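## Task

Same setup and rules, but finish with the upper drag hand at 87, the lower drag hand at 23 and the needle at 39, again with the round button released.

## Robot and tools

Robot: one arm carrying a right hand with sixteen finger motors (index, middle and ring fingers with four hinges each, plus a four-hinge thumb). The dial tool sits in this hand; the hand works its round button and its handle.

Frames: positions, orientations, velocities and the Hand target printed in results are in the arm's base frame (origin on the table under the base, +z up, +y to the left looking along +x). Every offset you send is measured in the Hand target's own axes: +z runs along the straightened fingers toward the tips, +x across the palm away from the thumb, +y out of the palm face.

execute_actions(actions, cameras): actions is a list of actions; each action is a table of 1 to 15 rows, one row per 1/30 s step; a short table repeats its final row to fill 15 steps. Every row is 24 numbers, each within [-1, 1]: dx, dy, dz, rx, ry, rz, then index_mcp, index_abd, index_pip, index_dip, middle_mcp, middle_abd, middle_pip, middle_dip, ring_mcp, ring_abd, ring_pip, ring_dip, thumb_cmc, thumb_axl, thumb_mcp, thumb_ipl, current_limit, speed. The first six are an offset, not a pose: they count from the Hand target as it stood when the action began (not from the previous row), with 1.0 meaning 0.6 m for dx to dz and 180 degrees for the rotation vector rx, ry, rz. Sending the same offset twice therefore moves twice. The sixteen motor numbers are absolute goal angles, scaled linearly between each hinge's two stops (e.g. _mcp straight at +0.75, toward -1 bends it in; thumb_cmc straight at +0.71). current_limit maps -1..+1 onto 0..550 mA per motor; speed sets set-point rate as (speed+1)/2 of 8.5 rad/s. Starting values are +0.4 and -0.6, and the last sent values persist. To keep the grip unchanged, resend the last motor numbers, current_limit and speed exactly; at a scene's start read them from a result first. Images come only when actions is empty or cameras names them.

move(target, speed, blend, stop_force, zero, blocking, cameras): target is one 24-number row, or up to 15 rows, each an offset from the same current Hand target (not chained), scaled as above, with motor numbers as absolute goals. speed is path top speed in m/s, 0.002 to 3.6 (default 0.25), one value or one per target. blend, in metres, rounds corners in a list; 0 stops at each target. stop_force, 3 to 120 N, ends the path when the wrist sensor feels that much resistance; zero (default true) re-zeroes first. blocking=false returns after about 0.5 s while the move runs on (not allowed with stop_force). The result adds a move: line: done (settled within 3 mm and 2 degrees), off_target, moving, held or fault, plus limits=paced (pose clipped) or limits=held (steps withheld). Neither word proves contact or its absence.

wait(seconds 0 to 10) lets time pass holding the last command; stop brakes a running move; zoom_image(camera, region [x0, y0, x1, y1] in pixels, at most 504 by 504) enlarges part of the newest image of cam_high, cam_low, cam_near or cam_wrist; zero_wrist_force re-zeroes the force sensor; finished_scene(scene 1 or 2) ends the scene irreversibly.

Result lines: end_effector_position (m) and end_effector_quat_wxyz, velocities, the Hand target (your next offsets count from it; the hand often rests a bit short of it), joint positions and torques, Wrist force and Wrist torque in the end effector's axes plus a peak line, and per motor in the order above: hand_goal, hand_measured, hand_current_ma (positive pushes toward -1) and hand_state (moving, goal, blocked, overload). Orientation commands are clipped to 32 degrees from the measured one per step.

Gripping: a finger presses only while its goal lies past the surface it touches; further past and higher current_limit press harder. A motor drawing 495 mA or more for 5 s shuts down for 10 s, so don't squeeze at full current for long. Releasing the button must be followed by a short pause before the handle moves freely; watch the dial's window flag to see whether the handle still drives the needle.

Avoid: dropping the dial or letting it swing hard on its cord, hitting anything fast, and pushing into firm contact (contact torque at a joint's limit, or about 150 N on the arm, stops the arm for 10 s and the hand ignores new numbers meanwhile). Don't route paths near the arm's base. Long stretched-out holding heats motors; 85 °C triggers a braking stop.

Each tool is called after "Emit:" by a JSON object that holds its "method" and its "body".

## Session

Emit:
{"method": "execute_actions", "body": {"actions": []}}

Emit:
{"method": "zoom_image", "body": {"camera": "cam_near", "region": [200, 90, 600, 390]}}

Scene clock: 0.00 s.
end_effector_position=(+0.7000, +0.0600, +0.4101) hand_goal=(+0.754, +0.000, +0.576, +0.696, -0.510, +0.000, -0.518, +0.478, -0.510, +0.000, -0.412, +0.478, +0.420, +0.476, +0.216, -0.360) hand_measured=(+0.754, -0.002, +0.576, +0.696, -0.494, +0.002, -0.482, +0.480, -0.508, -0.002, -0.404, +0.480, +0.420, +0.478, +0.216, -0.358) hand_current_ma=(+0, +0, +0, +0, +14, +0, +47, +1, +1, +0, +4, +1, +0, +1, +0, +0) hand_state=(goal, goal, goal, goal, goal, goal, blocked, goal, goal, goal, goal, goal, goal, goal, goal, goal) hand_current_limit=0.40 hand_speed=-0.60 end_effector_quat_wxyz=(+0.707, +0.000, +0.707, +0.000)
Joint positions: [-0.34 -1.174 1.922 -3.89 -1.231 4.713]
Joint velocities: within noise
Joint torques (N m): no reading
Wrist force (N): no reading
Wrist torque (N m): no reading
Wrist force, peak (N): no reading
Hand target: +0.7000, +0.0600, +0.4101; +0.707, +0.000, +0.707, +0.000

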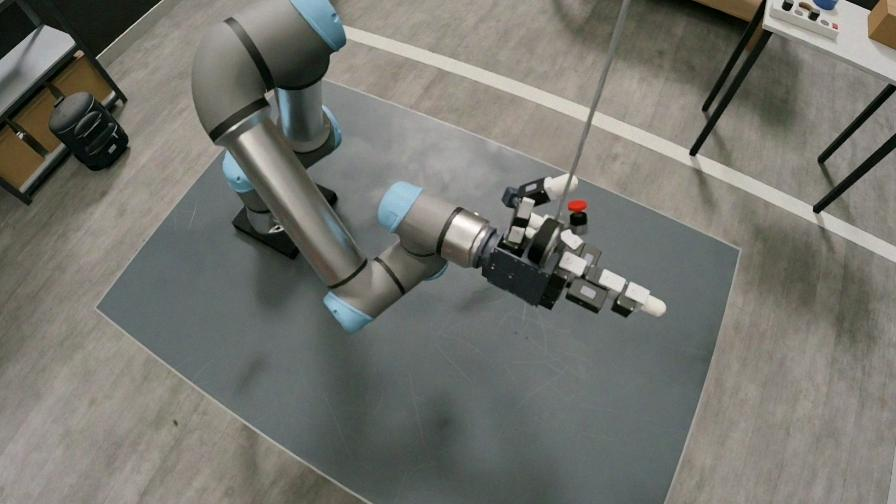

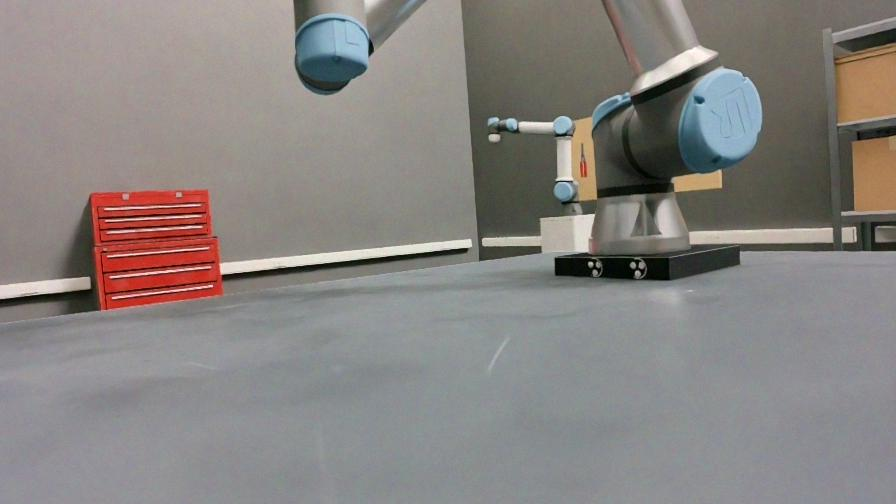

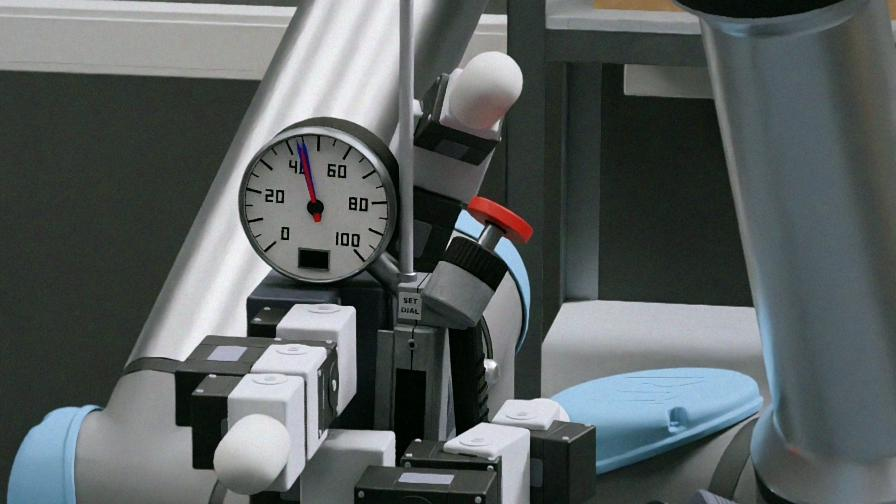

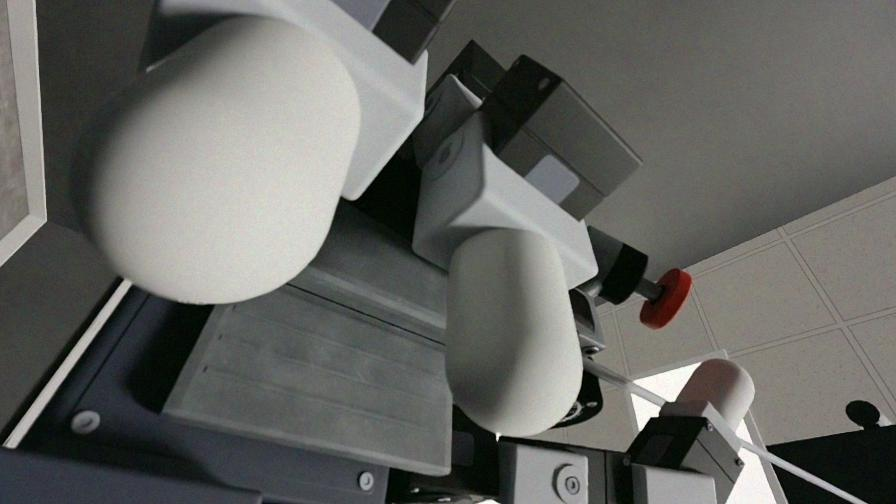

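Scaled by 1.260 from the camera's 896x504 image, which has a finer 1280x720 frame.

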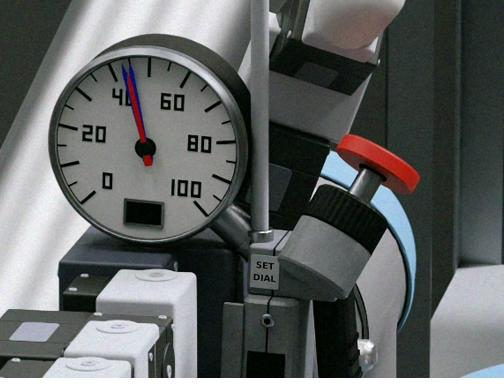

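Emit:
{"method": "execute_actions", "body": {"actions": [[[0,0,0,0,0,0,0.754,0.0,0.576,0.696,-0.51,0.0,-0.518,0.478,-0.51,0.0,-0.48,0.478,0.35,0.557,0.0,0.06,0.4,-0.8]],[[0,0,0,0,0,0,0.754,0.0,0.576,0.696,-0.51,0.0,-0.518,0.478,-0.51,0.0,-0.48,0.478,0.219,0.557,-0.20,0.06,0.4,-0.8]],[[0,0,0,0,0,0,0.754,0.0,0.576,0.696,-0.51,0.0,-0.80,0.478,-0.51,0.0,-0.79,0.478,0.219,0.557,-0.20,0.06,0.4,-0.85]],[[0,0,0,0,0,0,0.754,0.0,0.576,0.696,-0.51,0.0,-0.80,0.478,-0.51,0.0,-0.79,0.478,0.219,0.557,-0.20,0.06,0.4,-0.85]]], "cameras": ["cam_near","cam_high","cam_wrist"]}}

Scene clock: 18.93 s.
end_effector_position=(+0.7000, +0.0600, +0.4101) hand_goal=(+0.754, +0.000, +0.576, +0.696, -0.510, +0.000, -0.800, +0.478, -0.510, +0.000, -0.790, +0.478, +0.220, +0.558, -0.200, +0.060) hand_measured=(+0.754, -0.002, +0.576, +0.696, -0.482, -0.012, -0.708, +0.480, -0.494, -0.010, -0.722, +0.480, +0.218, +0.554, -0.200, +0.060) hand_current_ma=(+0, +0, +0, +0, +37, -8, +216, +1, +15, -6, +131, +1, +0, -2, +0, +0) hand_state=(goal, goal, goal, goal, blocked, goal, blocked, goal, goal, goal, blocked, goal, goal, goal, goal, goal) hand_current_limit=0.40 hand_speed=-0.85 end_effector_quat_wxyz=(+0.707, +0.000, +0.707, +0.000)
Joint positions: [-0.34 -1.174 1.922 -3.89 -1.231 4.713]
Joint torques (N m): [-0.94 -30.68 -23.93 -2.14 -0.37 -0.97]
Wrist force (N): [0.3 -0.2 0.1]
Wrist torque (N m): [-0.03 -0.03 0.03]
Wrist force, peak (N): [-3.4 0.2 0.2]
Hand target: +0.7000, +0.0600, +0.4101; +0.707, +0.000, +0.707, +0.000
Off the commanded pose: 0.000 m, 0 deg.
Step readings (end_effector_position):
0: (+0.7000, +0.0600, +0.4101)
1: (+0.7000, +0.0600, +0.4101)
2: (+0.7000, +0.0600, +0.4101)
4: (+0.7000, +0.0600, +0.4101)
8: (+0.7000, +0.0600, +0.4101)
15: (+0.7000, +0.0600, +0.4101)
16: (+0.7000, +0.0600, +0.4101)
17: (+0.7000, +0.0600, +0.4101)
19: (+0.7000, +0.0600, +0.4101)
23: (+0.7000, +0.0600, +0.4101)
30: (+0.7000, +0.0600, +0.4101)
31: (+0.7000, +0.0600, +0.4101)
32: (+0.7000, +0.0600, +0.4101)
34: (+0.7000, +0.0600, +0.4101)
38: (+0.7000, +0.0600, +0.4101)
45: (+0.7000, +0.0600, +0.4101)
46: (+0.7000, +0.0600, +0.4101)
47: (+0.7000, +0.0600, +0.4101)
49: (+0.7000, +0.0600, +0.4101)
53: (+0.7000, +0.0600, +0.4101)
60: (+0.7000, +0.0600, +0.4101)
Images, in order (width x height): cam_high 896x504, cam_near 896x504, cam_wrist 896x504.

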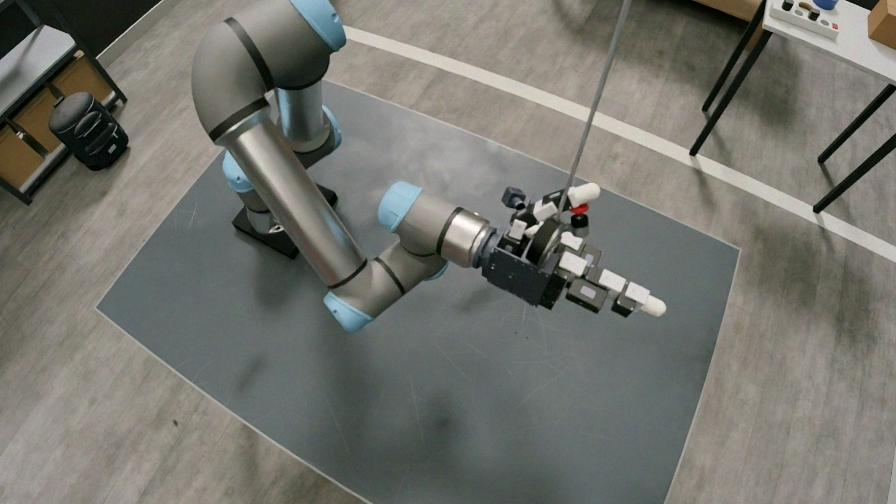

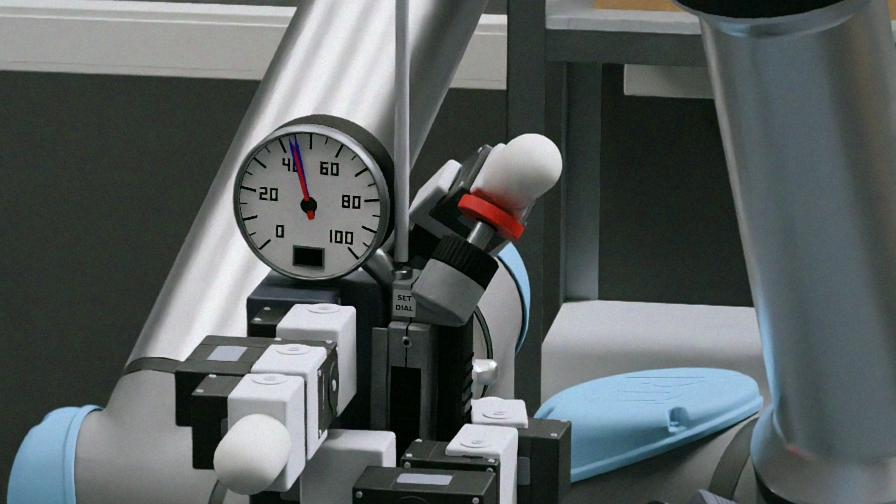

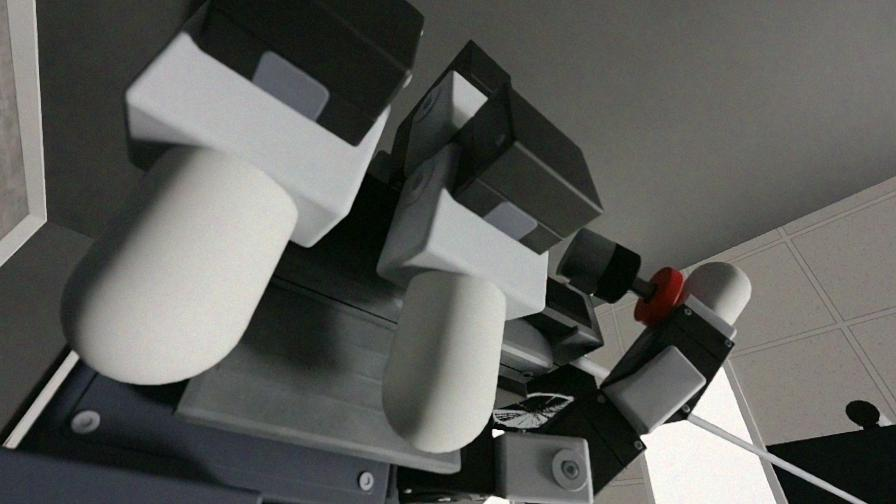

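Emit:
{"method": "execute_actions", "body": {"actions": [[[0,0,0,0,0,0,0.754,0.0,0.576,0.696,-0.51,0.0,-0.80,0.478,-0.51,0.0,-0.79,0.478,0.219,0.557,-0.20,-0.20,0.4,-0.85]]], "cameras": ["cam_near","cam_high"]}}

Emit:
{"method": "zoom_image", "body": {"camera": "cam_near", "region": [200, 100, 600, 400]}}

Emit:
{"method": "zoom_image", "body": {"camera": "cam_high", "region": [520, 160, 640, 280]}}

Scene clock: 32.63 s.
end_effector_position=(+0.7000, +0.0600, +0.4101) hand_goal=(+0.754, +0.000, +0.576, +0.696, -0.510, +0.000, -0.800, +0.478, -0.510, +0.000, -0.790, +0.478, +0.220, +0.558, -0.200, -0.200) hand_measured=(+0.754, -0.002, +0.576, +0.696, -0.480, -0.012, -0.710, +0.480, -0.492, -0.010, -0.724, +0.480, +0.218, +0.554, -0.182, -0.164) hand_current_ma=(+0, +0, +0, +0, +41, -8, +209, +1, +18, -6, +128, +1, +0, -2, +24, +80) hand_state=(goal, goal, goal, goal, blocked, goal, blocked, goal, goal, goal, blocked, goal, goal, goal, goal, blocked) hand_current_limit=0.40 hand_speed=-0.85 end_effector_quat_wxyz=(+0.707, +0.000, +0.707, +0.000)
Joint positions: [-0.34 -1.174 1.922 -3.89 -1.231 4.713]
Joint torques (N m): [-0.32 -28.59 -25.51 -2.23 -0.44 -0.94]
Wrist force (N): [0.1 -0.2 -0.1]
Wrist torque (N m): [-0.02 0.00 0.02]
Wrist force, peak (N): [-0.1 -0.4 0.6]
Hand target: +0.7000, +0.0600, +0.4101; +0.707, +0.000, +0.707, +0.000
Off the commanded pose: 0.000 m, 0 deg.
Step readings (end_effector_position):
0: (+0.7000, +0.0600, +0.4101)
1: (+0.7000, +0.0600, +0.4101)
2: (+0.7000, +0.0600, +0.4101)
4: (+0.7000, +0.0600, +0.4101)
8: (+0.7000, +0.0600, +0.4101)
15: (+0.7000, +0.0600, +0.4101)
Images, in order (width x height): cam_high 896x504, cam_near 896x504.

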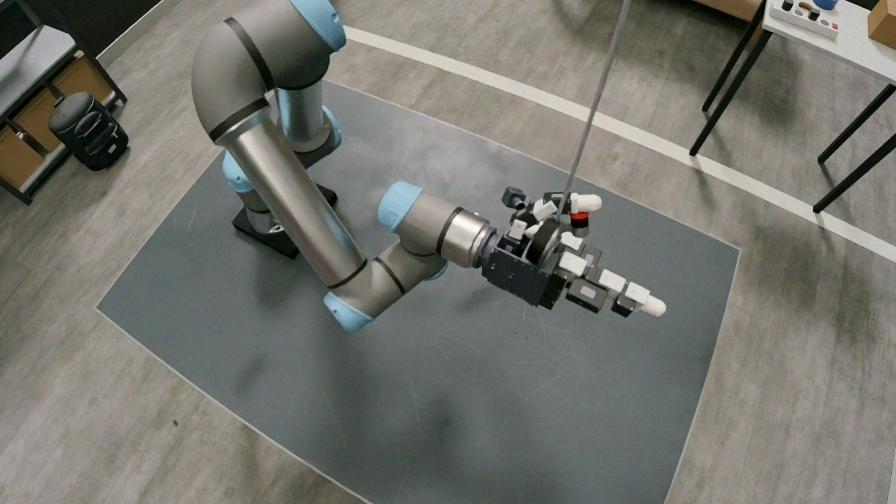

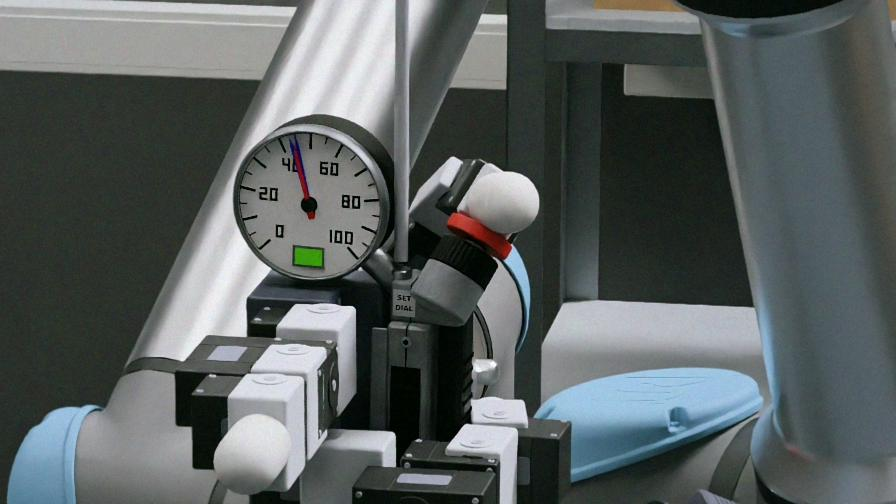

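Scaled by 1.260 from the camera's 896x504 image, which has a finer 1280x720 frame.

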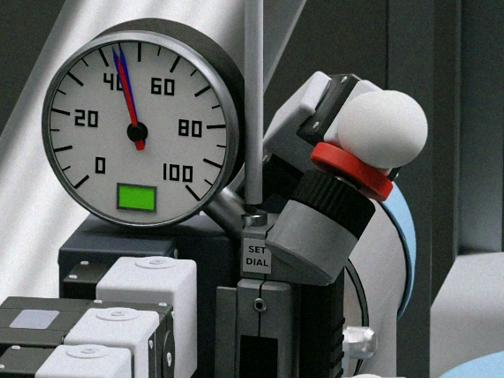

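Scaled by 4.200 from the camera's 896x504 image, which has a finer 1280x720 frame.

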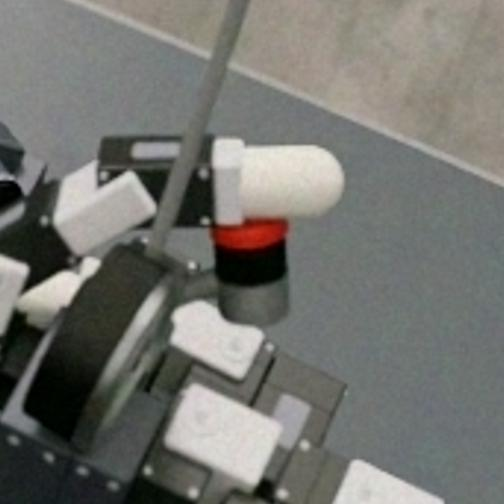

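Emit:
{"method": "execute_actions", "body": {"actions": [[[0,0,0,0,0,0,0.754,0.0,0.576,0.696,-0.51,0.0,-0.79,0.478,-0.51,0.0,-0.78,0.478,0.219,0.557,-0.20,-0.25,0.4,-0.88]],[[0,0,0,0,0,0,0.754,0.0,0.576,0.696,-0.51,0.0,-0.50,0.478,-0.51,0.0,-0.47,0.478,0.219,0.557,-0.20,-0.25,0.4,-0.88]],[[0,0,0,0,0,0,0.754,0.0,0.576,0.696,-0.51,0.0,-0.50,0.478,-0.51,0.0,-0.47,0.478,0.219,0.557,-0.20,-0.25,0.4,-0.88]]], "cameras": ["cam_near"]}}

Emit:
{"method": "zoom_image", "body": {"camera": "cam_near", "region": [200, 100, 600, 400]}}

Scene clock: 39.80 s.
end_effector_position=(+0.7000, +0.0600, +0.4101) hand_goal=(+0.754, +0.000, +0.576, +0.696, -0.510, +0.000, -0.500, +0.478, -0.510, +0.000, -0.470, +0.478, +0.220, +0.558, -0.200, -0.250) hand_measured=(+0.754, -0.002, +0.576, +0.696, -0.496, +0.000, -0.496, +0.480, -0.492, -0.010, -0.464, +0.480, +0.220, +0.554, -0.172, -0.200) hand_current_ma=(+0, +0, +0, +0, +12, +0, +2, +1, +18, -6, +4, +1, +0, -2, +52, +133) hand_state=(goal, goal, goal, goal, goal, goal, goal, goal, goal, goal, goal, goal, goal, goal, blocked, blocked) hand_current_limit=0.40 hand_speed=-0.88 end_effector_quat_wxyz=(+0.707, +0.000, +0.707, +0.000)
Joint positions: [-0.34 -1.174 1.922 -3.89 -1.231 4.713]
Joint torques (N m): [-1.15 -27.59 -25.21 -2.55 -0.44 -0.71]
Wrist force (N): [-3.3 0.0 0.1]
Wrist torque (N m): [0.00 0.17 -0.19]
Wrist force, peak (N): [-3.6 -0.1 0.2]
Hand target: +0.7000, +0.0600, +0.4101; +0.707, +0.000, +0.707, +0.000
Off the commanded pose: 0.000 m, 0 deg.
Step readings (end_effector_position):
0: (+0.7000, +0.0600, +0.4101)
1: (+0.7000, +0.0600, +0.4101)
2: (+0.7000, +0.0600, +0.4101)
4: (+0.7000, +0.0600, +0.4101)
8: (+0.7000, +0.0600, +0.4101)
15: (+0.7000, +0.0600, +0.4101)
16: (+0.7000, +0.0600, +0.4101)
17: (+0.7000, +0.0600, +0.4101)
19: (+0.7000, +0.0600, +0.4101)
23: (+0.7000, +0.0600, +0.4101)
30: (+0.7000, +0.0600, +0.4101)
31: (+0.7000, +0.0600, +0.4101)
32: (+0.7000, +0.0600, +0.4101)
34: (+0.7000, +0.0600, +0.4101)
38: (+0.7000, +0.0600, +0.4101)
45: (+0.7000, +0.0600, +0.4101)
Images, in order (width x height): cam_near 896x504.

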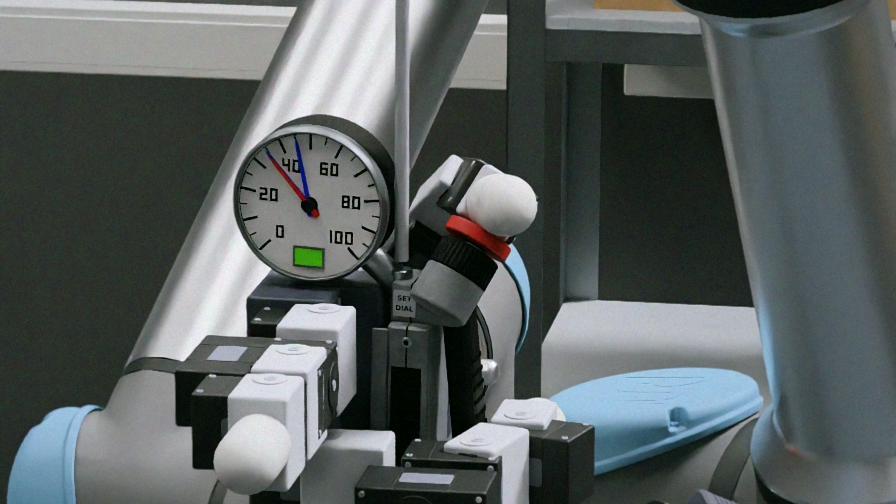

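Scaled by 1.260 from the camera's 896x504 image, which has a finer 1280x720 frame.

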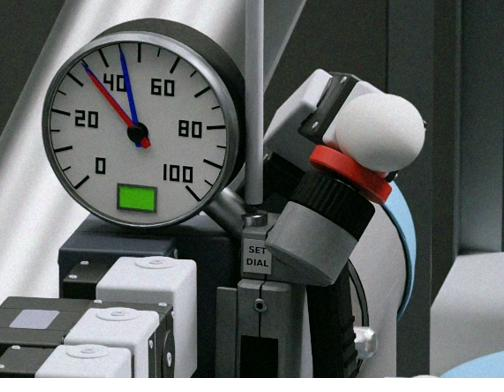

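Emit:
{"method": "execute_actions", "body": {"actions": [[[0,0,0,0,0,0,0.754,0.0,0.576,0.696,-0.51,0.0,-0.50,0.478,-0.51,0.0,-0.47,0.478,0.219,0.557,-0.20,0.06,0.4,-0.8]],[[0,0,0,0,0,0,0.754,0.0,0.576,0.696,-0.51,0.0,-0.50,0.478,-0.51,0.0,-0.47,0.478,0.219,0.557,-0.20,0.06,0.4,-0.8]],[[0,0,0,0,0,0,0.754,0.0,0.576,0.696,-0.51,0.0,-0.79,0.478,-0.51,0.0,-0.78,0.478,0.219,0.557,-0.20,0.06,0.4,-0.87]],[[0,0,0,0,0,0,0.754,0.0,0.576,0.696,-0.51,0.0,-0.79,0.478,-0.51,0.0,-0.78,0.478,0.219,0.557,-0.20,0.06,0.4,-0.87]],[[0,0,0,0,0,0,0.754,0.0,0.576,0.696,-0.51,0.0,-0.79,0.478,-0.51,0.0,-0.78,0.478,0.219,0.557,-0.20,-0.25,0.4,-0.85]]], "cameras": ["cam_near","cam_high"]}}

Emit:
{"method": "zoom_image", "body": {"camera": "cam_near", "region": [200, 100, 600, 400]}}

Scene clock: 52.43 s.
end_effector_position=(+0.7000, +0.0600, +0.4101) hand_goal=(+0.754, +0.000, +0.576, +0.696, -0.510, +0.000, -0.790, +0.478, -0.510, +0.000, -0.780, +0.478, +0.220, +0.558, -0.200, -0.250) hand_measured=(+0.754, -0.002, +0.576, +0.696, -0.486, -0.012, -0.712, +0.480, -0.490, -0.010, -0.732, +0.480, +0.220, +0.556, -0.176, -0.202) hand_current_ma=(+0, +0, +0, +0, +29, -7, +166, +1, +20, -6, +78, +1, +0, -1, +39, +122) hand_state=(goal, goal, goal, goal, blocked, goal, blocked, goal, goal, goal, blocked, goal, goal, goal, blocked, blocked) hand_current_limit=0.40 hand_speed=-0.85 end_effector_quat_wxyz=(+0.707, +0.000, +0.707, +0.000)
Joint positions: [-0.34 -1.174 1.922 -3.89 -1.231 4.713]
Joint torques (N m): [-2.04 -25.94 -25.33 -3.06 -0.13 -0.65]
Wrist force (N): [-0.1 -0.3 0.3]
Wrist torque (N m): [-0.07 0.02 -0.02]
Wrist force, peak (N): [-3.9 -0.2 0.1]
Hand target: +0.7000, +0.0600, +0.4101; +0.707, +0.000, +0.707, +0.000
Off the commanded pose: 0.000 m, 0 deg.
Step readings (end_effector_position):
0: (+0.7000, +0.0600, +0.4101)
1: (+0.7000, +0.0600, +0.4101)
2: (+0.7000, +0.0600, +0.4101)
4: (+0.7000, +0.0600, +0.4101)
8: (+0.7000, +0.0600, +0.4101)
15: (+0.7000, +0.0600, +0.4101)
16: (+0.7000, +0.0600, +0.4101)
17: (+0.7000, +0.0600, +0.4101)
19: (+0.7000, +0.0600, +0.4101)
23: (+0.7000, +0.0600, +0.4101)
30: (+0.7000, +0.0600, +0.4101)
31: (+0.7000, +0.0600, +0.4101)
32: (+0.7000, +0.0600, +0.4101)
34: (+0.7000, +0.0600, +0.4101)
38: (+0.7000, +0.0600, +0.4101)
45: (+0.7000, +0.0600, +0.4101)
46: (+0.7000, +0.0600, +0.4101)
47: (+0.7000, +0.0600, +0.4101)
49: (+0.7000, +0.0600, +0.4101)
53: (+0.7000, +0.0600, +0.4101)
60: (+0.7000, +0.0600, +0.4101)
61: (+0.7000, +0.0600, +0.4101)
62: (+0.7000, +0.0600, +0.4101)
64: (+0.7000, +0.0600, +0.4101)
68: (+0.7000, +0.0600, +0.4101)
75: (+0.7000, +0.0600, +0.4101)
Images, in order (width x height): cam_high 896x504, cam_near 896x504.

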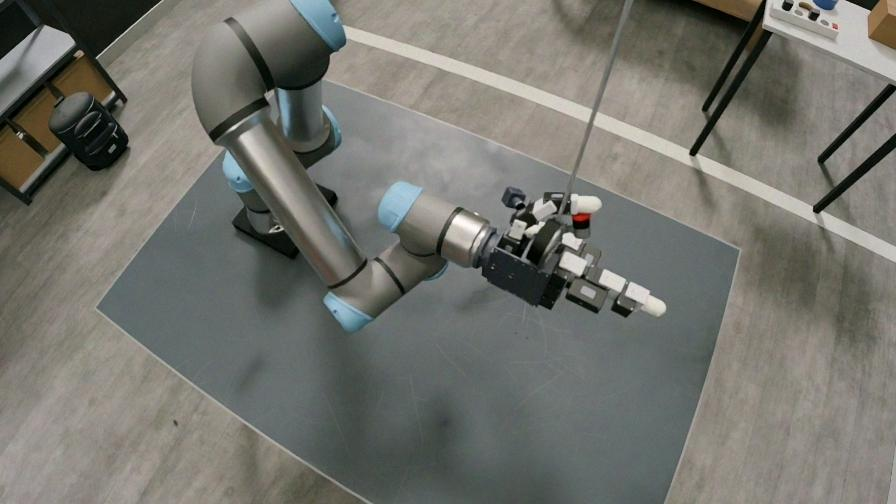

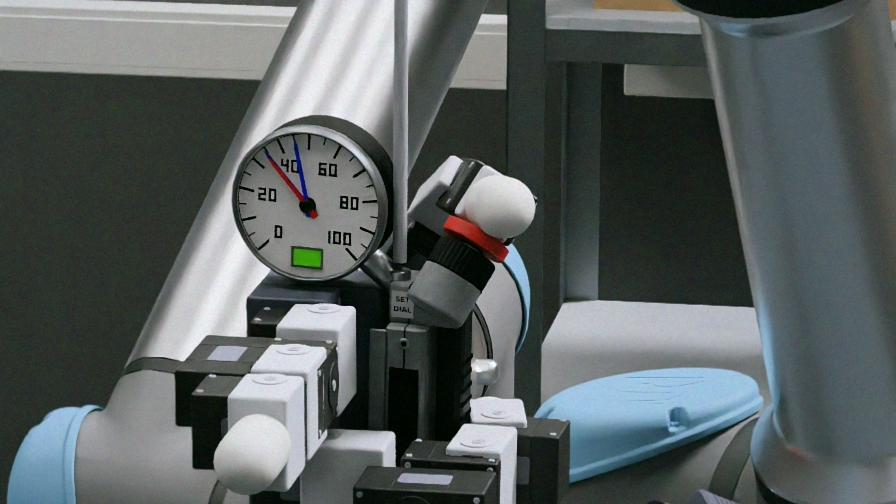

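Scaled by 1.260 from the camera's 896x504 image, which has a finer 1280x720 frame.

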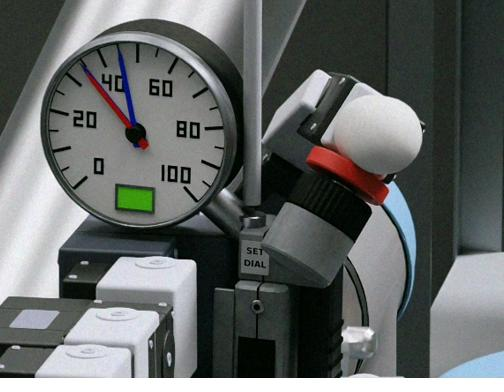

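Emit:
{"method": "execute_actions", "body": {"actions": [[[0,0,0,0,0,0,0.754,0.0,0.576,0.696,-0.51,0.0,-0.60,0.478,-0.51,0.0,-0.57,0.478,0.219,0.557,-0.20,-0.26,0.4,-0.9]],[[0,0,0,0,0,0,0.754,0.0,0.576,0.696,-0.51,0.0,-0.58,0.478,-0.51,0.0,-0.55,0.478,0.219,0.557,-0.20,-0.26,0.4,-0.9]]], "cameras": ["cam_near"]}}

Emit:
{"method": "zoom_image", "body": {"camera": "cam_near", "region": [225, 140, 325, 240]}}

Scene clock: 60.37 s.
end_effector_position=(+0.7000, +0.0600, +0.4101) hand_goal=(+0.754, +0.000, +0.576, +0.696, -0.510, +0.000, -0.580, +0.478, -0.510, +0.000, -0.550, +0.478, +0.220, +0.558, -0.200, -0.260) hand_measured=(+0.754, -0.002, +0.576, +0.696, -0.488, +0.002, -0.574, +0.480, -0.490, -0.010, -0.546, +0.480, +0.220, +0.556, -0.174, -0.214) hand_current_ma=(+0, +0, +0, +0, +26, +0, +4, +1, +20, -6, +2, +1, +0, -1, +45, +115) hand_state=(goal, goal, goal, goal, blocked, goal, goal, goal, goal, goal, goal, goal, goal, goal, blocked, blocked) hand_current_limit=0.40 hand_speed=-0.90 end_effector_quat_wxyz=(+0.707, +0.000, +0.707, +0.000)
Joint positions: [-0.34 -1.174 1.922 -3.89 -1.231 4.713]
Joint torques (N m): [-1.8 -26.01 -23.22 -3.14 -0.35 -0.2]
Wrist force (N): [-2.9 -0.2 0.3]
Wrist torque (N m): [-0.06 0.12 -0.17]
Wrist force, peak (N): [-3.4 -0.2 0.4]
Hand target: +0.7000, +0.0600, +0.4101; +0.707, +0.000, +0.707, +0.000
Off the commanded pose: 0.000 m, 0 deg.
Step readings (end_effector_position):
0: (+0.7000, +0.0600, +0.4101)
1: (+0.7000, +0.0600, +0.4101)
2: (+0.7000, +0.0600, +0.4101)
4: (+0.7000, +0.0600, +0.4101)
8: (+0.7000, +0.0600, +0.4101)
15: (+0.7000, +0.0600, +0.4101)
16: (+0.7000, +0.0600, +0.4101)
17: (+0.7000, +0.0600, +0.4101)
19: (+0.7000, +0.0600, +0.4101)
23: (+0.7000, +0.0600, +0.4101)
30: (+0.7000, +0.0600, +0.4101)
Images, in order (width x height): cam_near 896x504.

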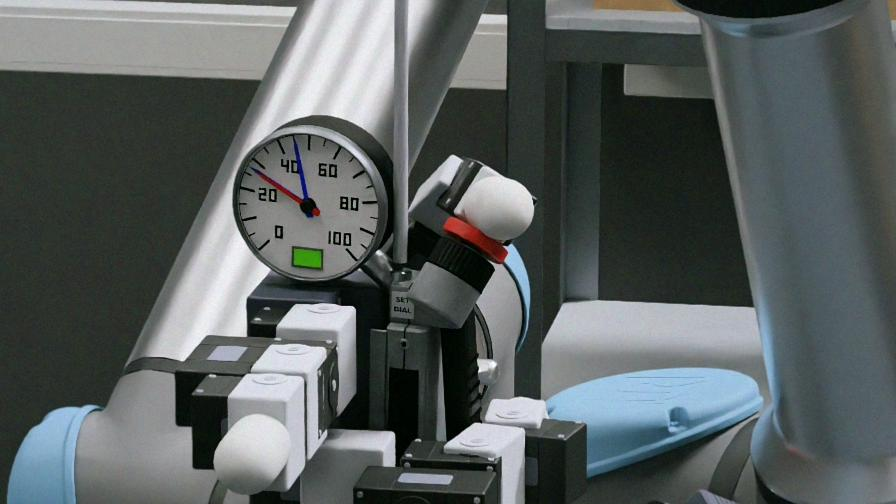

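Scaled by 5.040 from the camera's 896x504 image, which has a finer 1280x720 frame.

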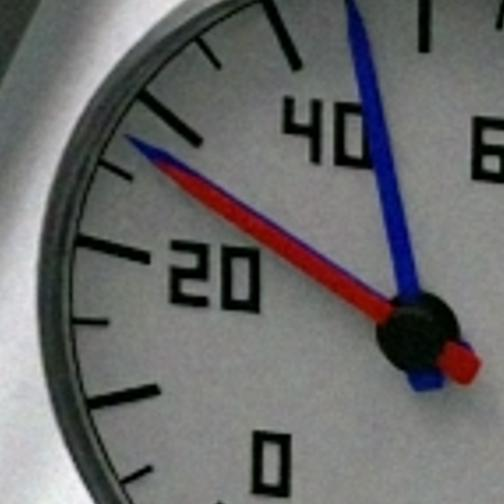

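Emit:
{"method": "execute_actions", "body": {"actions": [[[0,0,0,0,0,0,0.754,0.0,0.576,0.696,-0.51,0.0,-0.53,0.478,-0.51,0.0,-0.50,0.478,0.219,0.557,-0.20,-0.26,0.4,-0.92]]], "cameras": ["cam_near"]}}

Emit:
{"method": "zoom_image", "body": {"camera": "cam_near", "region": [225, 140, 325, 240]}}

Scene clock: 67.00 s.
end_effector_position=(+0.7000, +0.0600, +0.4101) hand_goal=(+0.754, +0.000, +0.576, +0.696, -0.510, +0.000, -0.530, +0.478, -0.510, +0.000, -0.500, +0.478, +0.220, +0.558, -0.200, -0.260) hand_measured=(+0.754, -0.002, +0.576, +0.696, -0.488, +0.002, -0.528, +0.480, -0.490, -0.010, -0.492, +0.480, +0.220, +0.556, -0.174, -0.216) hand_current_ma=(+0, +0, +0, +0, +26, +0, +1, +1, +20, -6, +4, +1, +0, -1, +45, +112) hand_state=(goal, goal, goal, goal, blocked, goal, goal, goal, goal, goal, goal, goal, goal, goal, blocked, blocked) hand_current_limit=0.40 hand_speed=-0.92 end_effector_quat_wxyz=(+0.707, +0.000, +0.707, +0.000)
Joint positions: [-0.34 -1.174 1.922 -3.89 -1.231 4.713]
Joint torques (N m): [-2.59 -25.82 -25.15 -3.08 0.04 0.06]
Wrist force (N): [-2.3 -0.4 0.2]
Wrist torque (N m): [-0.06 0.10 -0.14]
Wrist force, peak (N): [-3.5 -0.5 0.0]
Hand target: +0.7000, +0.0600, +0.4101; +0.707, +0.000, +0.707, +0.000
Off the commanded pose: 0.000 m, 0 deg.
Step readings (end_effector_position):
0: (+0.7000, +0.0600, +0.4101)
1: (+0.7000, +0.0600, +0.4101)
2: (+0.7000, +0.0600, +0.4101)
4: (+0.7000, +0.0600, +0.4101)
8: (+0.7000, +0.0600, +0.4101)
15: (+0.7000, +0.0600, +0.4101)
Images, in order (width x height): cam_near 896x504.

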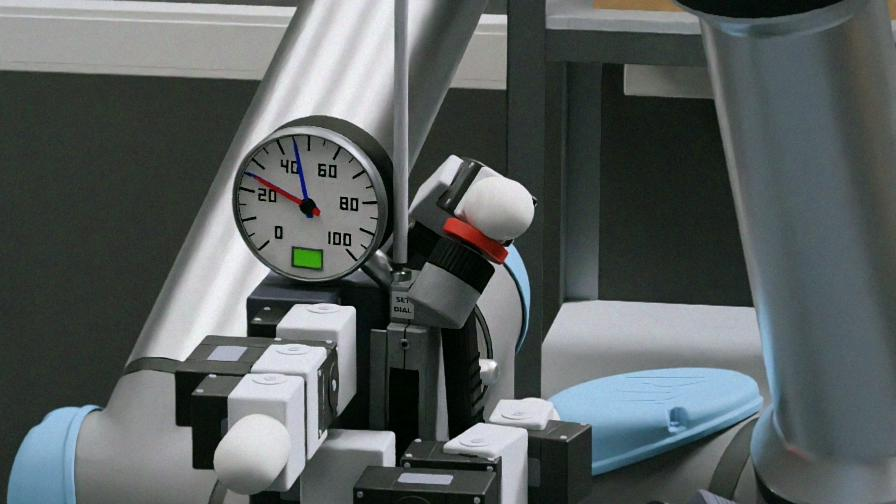

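Scaled by 5.040 from the camera's 896x504 image, which has a finer 1280x720 frame.

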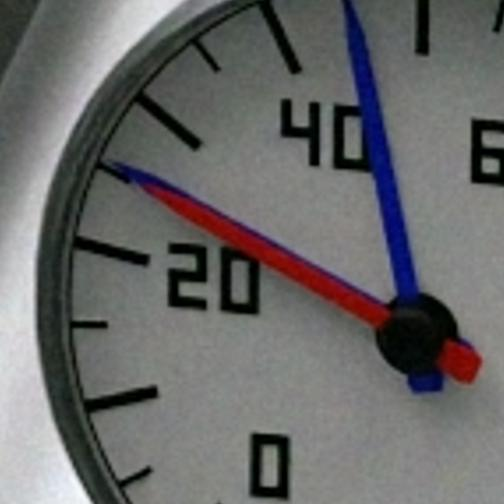

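Emit:
{"method": "execute_actions", "body": {"actions": [[[0,0,0,0,0,0,0.754,0.0,0.576,0.696,-0.51,0.0,-0.48,0.478,-0.51,0.0,-0.45,0.478,0.219,0.557,-0.20,-0.26,0.4,-0.92]]], "cameras": ["cam_near"]}}

Emit:
{"method": "zoom_image", "body": {"camera": "cam_near", "region": [225, 140, 325, 240]}}

Scene clock: 72.20 s.
end_effector_position=(+0.7000, +0.0600, +0.4101) hand_goal=(+0.754, +0.000, +0.576, +0.696, -0.510, +0.000, -0.480, +0.478, -0.510, +0.000, -0.450, +0.478, +0.220, +0.558, -0.200, -0.260) hand_measured=(+0.754, -0.002, +0.576, +0.696, -0.488, +0.002, -0.480, +0.480, -0.490, -0.010, -0.440, +0.480, +0.220, +0.556, -0.174, -0.216) hand_current_ma=(+0, +0, +0, +0, +26, +0, +0, +1, +20, -6, +6, +1, +0, -1, +45, +110) hand_state=(goal, goal, goal, goal, blocked, goal, goal, goal, goal, goal, goal, goal, goal, goal, blocked, blocked) hand_current_limit=0.40 hand_speed=-0.92 end_effector_quat_wxyz=(+0.707, +0.000, +0.707, +0.000)
Joint positions: [-0.34 -1.174 1.922 -3.89 -1.231 4.713]
Joint torques (N m): [-3.43 -25.3 -25.01 -3.08 0.08 -0.01]
Wrist force (N): [-2.6 -0.1 0.0]
Wrist torque (N m): [-0.01 0.11 -0.14]
Wrist force, peak (N): [-3.1 -0.2 0.0]
Hand target: +0.7000, +0.0600, +0.4101; +0.707, +0.000, +0.707, +0.000
Off the commanded pose: 0.000 m, 0 deg.
Step readings (end_effector_position):
0: (+0.7000, +0.0600, +0.4101)
1: (+0.7000, +0.0600, +0.4101)
2: (+0.7000, +0.0600, +0.4101)
4: (+0.7000, +0.0600, +0.4101)
8: (+0.7000, +0.0600, +0.4101)
15: (+0.7000, +0.0600, +0.4101)
Images, in order (width x height): cam_near 896x504.

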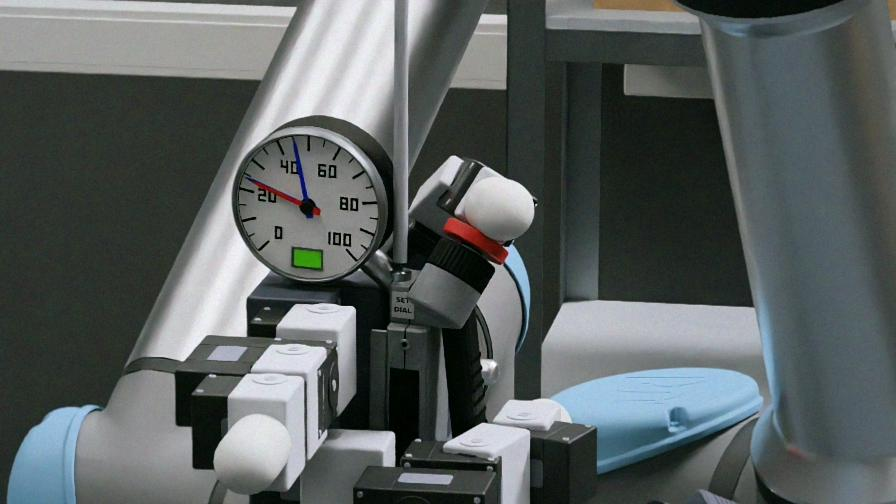

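Scaled by 5.040 from the camera's 896x504 image, which has a finer 1280x720 frame.

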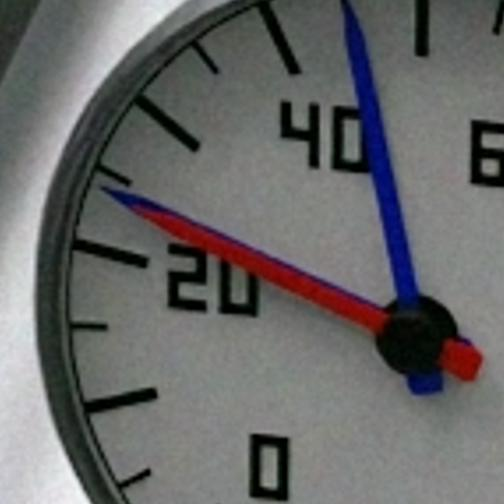

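Emit:
{"method": "execute_actions", "body": {"actions": [[[0,0,0,0,0,0,0.754,0.0,0.576,0.696,-0.51,0.0,-0.452,0.478,-0.51,0.0,-0.42,0.478,0.219,0.557,-0.20,-0.26,0.4,-0.92]]], "cameras": ["cam_near"]}}

Emit:
{"method": "zoom_image", "body": {"camera": "cam_near", "region": [225, 140, 325, 240]}}

Scene clock: 77.73 s.
end_effector_position=(+0.7000, +0.0600, +0.4101) hand_goal=(+0.754, +0.000, +0.576, +0.696, -0.510, +0.000, -0.452, +0.478, -0.510, +0.000, -0.420, +0.478, +0.220, +0.558, -0.200, -0.260) hand_measured=(+0.754, -0.002, +0.576, +0.696, -0.504, +0.000, -0.454, +0.480, -0.500, -0.010, -0.420, +0.480, +0.220, +0.556, -0.174, -0.228) hand_current_ma=(+0, +0, +0, +0, +4, +0, -1, +1, +6, -6, +0, +1, +0, +0, +45, +68) hand_state=(goal, goal, goal, goal, goal, goal, goal, goal, goal, goal, goal, goal, goal, goal, blocked, blocked) hand_current_limit=0.40 hand_speed=-0.92 end_effector_quat_wxyz=(+0.707, +0.000, +0.707, +0.000)
Joint positions: [-0.34 -1.174 1.922 -3.89 -1.231 4.713]
Joint torques (N m): [-3 -24.79 -24.79 -3.43 0.08 0.1]
Wrist force (N): [-3.0 0.0 0.3]
Wrist torque (N m): [-0.03 0.12 -0.16]
Wrist force, peak (N): [-3.7 -0.2 0.3]
Hand target: +0.7000, +0.0600, +0.4101; +0.707, +0.000, +0.707, +0.000
Off the commanded pose: 0.000 m, 0 deg.
Step readings (end_effector_position):
0: (+0.7000, +0.0600, +0.4101)
1: (+0.7000, +0.0600, +0.4101)
2: (+0.7000, +0.0600, +0.4101)
4: (+0.7000, +0.0600, +0.4101)
8: (+0.7000, +0.0600, +0.4101)
15: (+0.7000, +0.0600, +0.4101)
Images, in order (width x height): cam_near 896x504.

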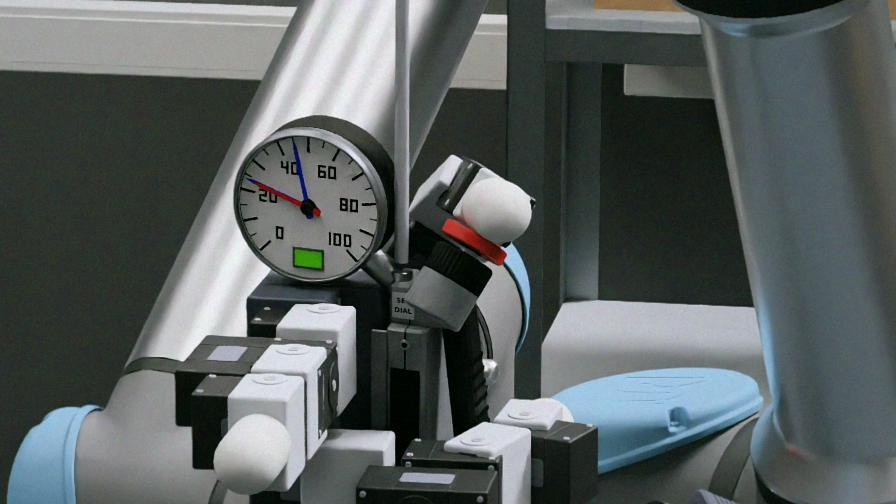

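Scaled by 5.040 from the camera's 896x504 image, which has a finer 1280x720 frame.

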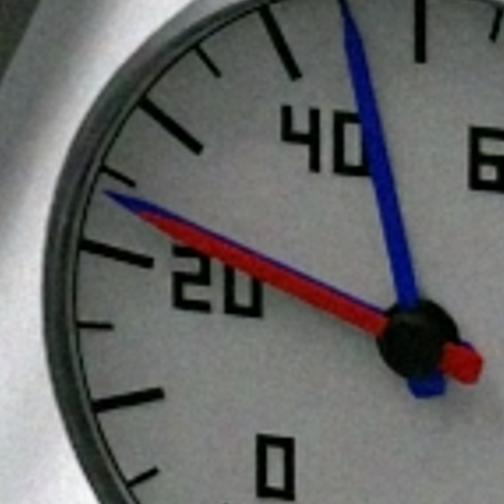

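Emit:
{"method": "execute_actions", "body": {"actions": [[[0,0,0,0,0,0,0.754,0.0,0.576,0.696,-0.51,0.0,-0.48,0.478,-0.51,0.0,-0.45,0.478,0.219,0.557,-0.20,-0.26,0.4,-0.9]],[[0,0,0,0,0,0,0.754,0.0,0.576,0.696,-0.51,0.0,-0.48,0.478,-0.51,0.0,-0.45,0.478,0.219,0.557,-0.20,0.06,0.4,-0.8]],[[0,0,0,0,0,0,0.754,0.0,0.576,0.696,-0.51,0.0,-0.48,0.478,-0.51,0.0,-0.45,0.478,0.219,0.557,-0.20,0.06,0.4,-0.8]],[[0,0,0,0,0,0,0.754,0.0,0.576,0.696,-0.51,0.0,-0.60,0.478,-0.51,0.0,-0.58,0.478,0.219,0.557,-0.20,0.06,0.4,-0.87]],[[0,0,0,0,0,0,0.754,0.0,0.576,0.696,-0.51,0.0,-0.60,0.478,-0.51,0.0,-0.58,0.478,0.219,0.557,-0.20,-0.26,0.4,-0.85]],[[0,0,0,0,0,0,0.754,0.0,0.576,0.696,-0.51,0.0,-0.60,0.478,-0.51,0.0,-0.58,0.478,0.219,0.557,-0.20,-0.26,0.4,-0.85]]], "cameras": ["cam_near"]}}

Emit:
{"method": "execute_actions", "body": {"actions": [[[0,0,0,0,0,0,0.754,0.0,0.576,0.696,-0.51,0.0,-0.565,0.478,-0.51,0.0,-0.54,0.478,0.219,0.557,-0.20,-0.26,0.4,-0.92]]], "cameras": ["cam_near"]}}

Emit:
{"method": "zoom_image", "body": {"camera": "cam_near", "region": [225, 140, 325, 240]}}

Scene clock: 96.53 s.
end_effector_position=(+0.7000, +0.0600, +0.4101) hand_goal=(+0.754, +0.000, +0.576, +0.696, -0.510, +0.000, -0.600, +0.478, -0.510, +0.000, -0.580, +0.478, +0.220, +0.558, -0.200, -0.260) hand_measured=(+0.754, -0.002, +0.576, +0.696, -0.500, +0.002, -0.578, +0.480, -0.500, -0.010, -0.548, +0.480, +0.218, +0.558, -0.182, -0.222) hand_current_ma=(+0, +0, +0, +0, +8, +0, +24, +1, +8, -6, +41, +1, +0, +0, +26, +83) hand_state=(goal, goal, goal, goal, goal, goal, blocked, goal, goal, goal, blocked, goal, goal, goal, goal, blocked) hand_current_limit=0.40 hand_speed=-0.85 end_effector_quat_wxyz=(+0.707, +0.000, +0.707, +0.000)
Joint positions: [-0.34 -1.174 1.922 -3.89 -1.231 4.713]
Joint torques (N m): [-2.77 -25.98 -24.39 -3.5 0.21 0.18]
Wrist force (N): [-3.2 -0.2 0.0]
Wrist torque (N m): [-0.02 0.14 -0.19]
Wrist force, peak (N): [-3.9 -0.5 0.1]
Hand target: +0.7000, +0.0600, +0.4101; +0.707, +0.000, +0.707, +0.000
Off the commanded pose: 0.000 m, 0 deg.
Step readings (end_effector_position):
0: (+0.7000, +0.0600, +0.4101)
1: (+0.7000, +0.0600, +0.4101)
2: (+0.7000, +0.0600, +0.4101)
4: (+0.7000, +0.0600, +0.4101)
8: (+0.7000, +0.0600, +0.4101)
15: (+0.7000, +0.0600, +0.4101)
16: (+0.7000, +0.0600, +0.4101)
17: (+0.7000, +0.0600, +0.4101)
19: (+0.7000, +0.0600, +0.4101)
23: (+0.7000, +0.0600, +0.4101)
30: (+0.7000, +0.0600, +0.4101)
31: (+0.7000, +0.0600, +0.4101)
32: (+0.7000, +0.0600, +0.4101)
34: (+0.7000, +0.0600, +0.4101)
38: (+0.7000, +0.0600, +0.4101)
45: (+0.7000, +0.0600, +0.4101)
46: (+0.7000, +0.0600, +0.4101)
47: (+0.7000, +0.0600, +0.4101)
49: (+0.7000, +0.0600, +0.4101)
53: (+0.7000, +0.0600, +0.4101)
60: (+0.7000, +0.0600, +0.4101)
61: (+0.7000, +0.0600, +0.4101)
62: (+0.7000, +0.0600, +0.4101)
64: (+0.7000, +0.0600, +0.4101)
68: (+0.7000, +0.0600, +0.4101)
75: (+0.7000, +0.0600, +0.4101)
76: (+0.7000, +0.0600, +0.4101)
77: (+0.7000, +0.0600, +0.4101)
79: (+0.7000, +0.0600, +0.4101)
83: (+0.7000, +0.0600, +0.4101)
90: (+0.7000, +0.0600, +0.4101)
Images, in order (width x height): cam_near 896x504.

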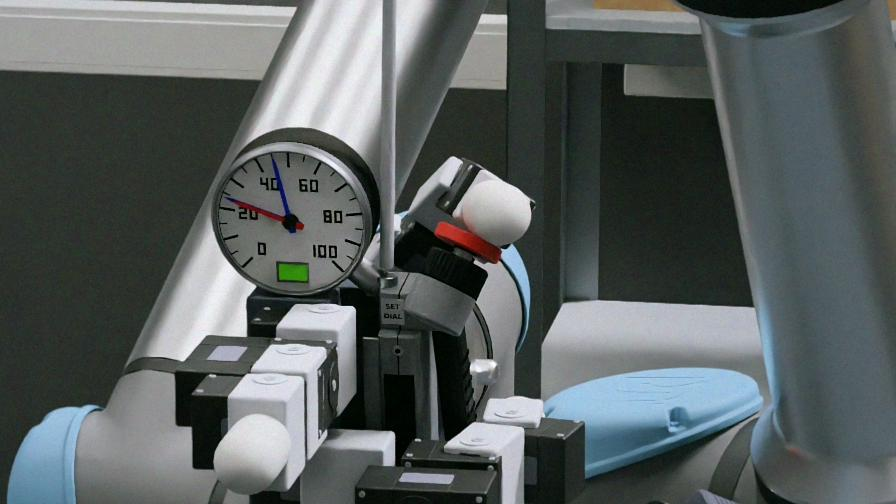

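Scene clock: 97.23 s.
end_effector_position=(+0.7000, +0.0600, +0.4101) hand_goal=(+0.754, +0.000, +0.576, +0.696, -0.510, +0.000, -0.564, +0.478, -0.510, +0.000, -0.540, +0.478, +0.220, +0.558, -0.200, -0.260) hand_measured=(+0.754, -0.002, +0.576, +0.696, -0.500, +0.002, -0.560, +0.480, -0.498, -0.010, -0.530, +0.480, +0.218, +0.556, -0.182, -0.224) hand_current_ma=(+0, +0, +0, +0, +8, +0, +2, +1, +9, -6, +7, +1, +0, +0, +26, +77) hand_state=(goal, goal, goal, goal, goal, goal, goal, goal, goal, goal, goal, goal, goal, goal, goal, blocked) hand_current_limit=0.40 hand_speed=-0.92 end_effector_quat_wxyz=(+0.707, +0.000, +0.707, +0.000)
Joint positions: [-0.34 -1.174 1.922 -3.89 -1.231 4.713]
Joint torques (N m): [-3.34 -24.81 -25.72 -3.32 0.19 0.36]
Wrist force (N): [-3.2 -0.1 0.2]
Wrist torque (N m): [-0.03 0.15 -0.19]
Wrist force, peak (N): [-3.7 0.0 0.0]
Hand target: +0.7000, +0.0600, +0.4101; +0.707, +0.000, +0.707, +0.000
Off the commanded pose: 0.000 m, 0 deg.
Step readings (end_effector_position):
0: (+0.7000, +0.0600, +0.4101)
1: (+0.7000, +0.0600, +0.4101)
2: (+0.7000, +0.0600, +0.4101)
4: (+0.7000, +0.0600, +0.4101)
8: (+0.7000, +0.0600, +0.4101)
15: (+0.7000, +0.0600, +0.4101)
Images, in order (width x height): cam_near 896x504.

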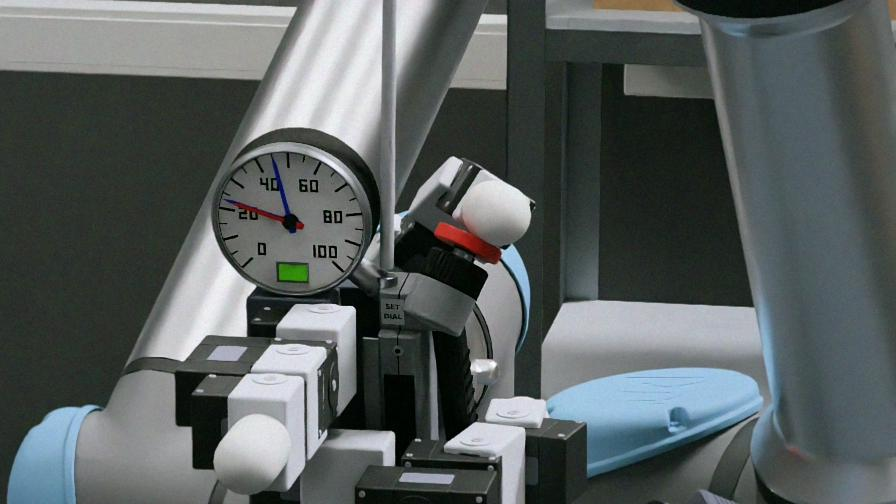

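Scaled by 5.040 from the camera's 896x504 image, which has a finer 1280x720 frame.

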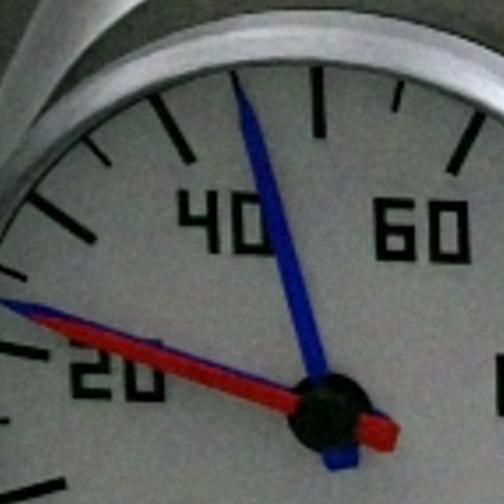

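Emit:
{"method": "zoom_image", "body": {"camera": "cam_near", "region": [205, 155, 305, 255]}}

Scaled by 5.040 from the camera's 896x504 image, which has a finer 1280x720 frame.

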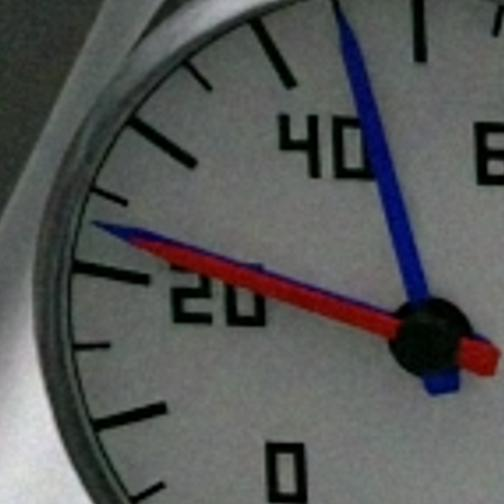

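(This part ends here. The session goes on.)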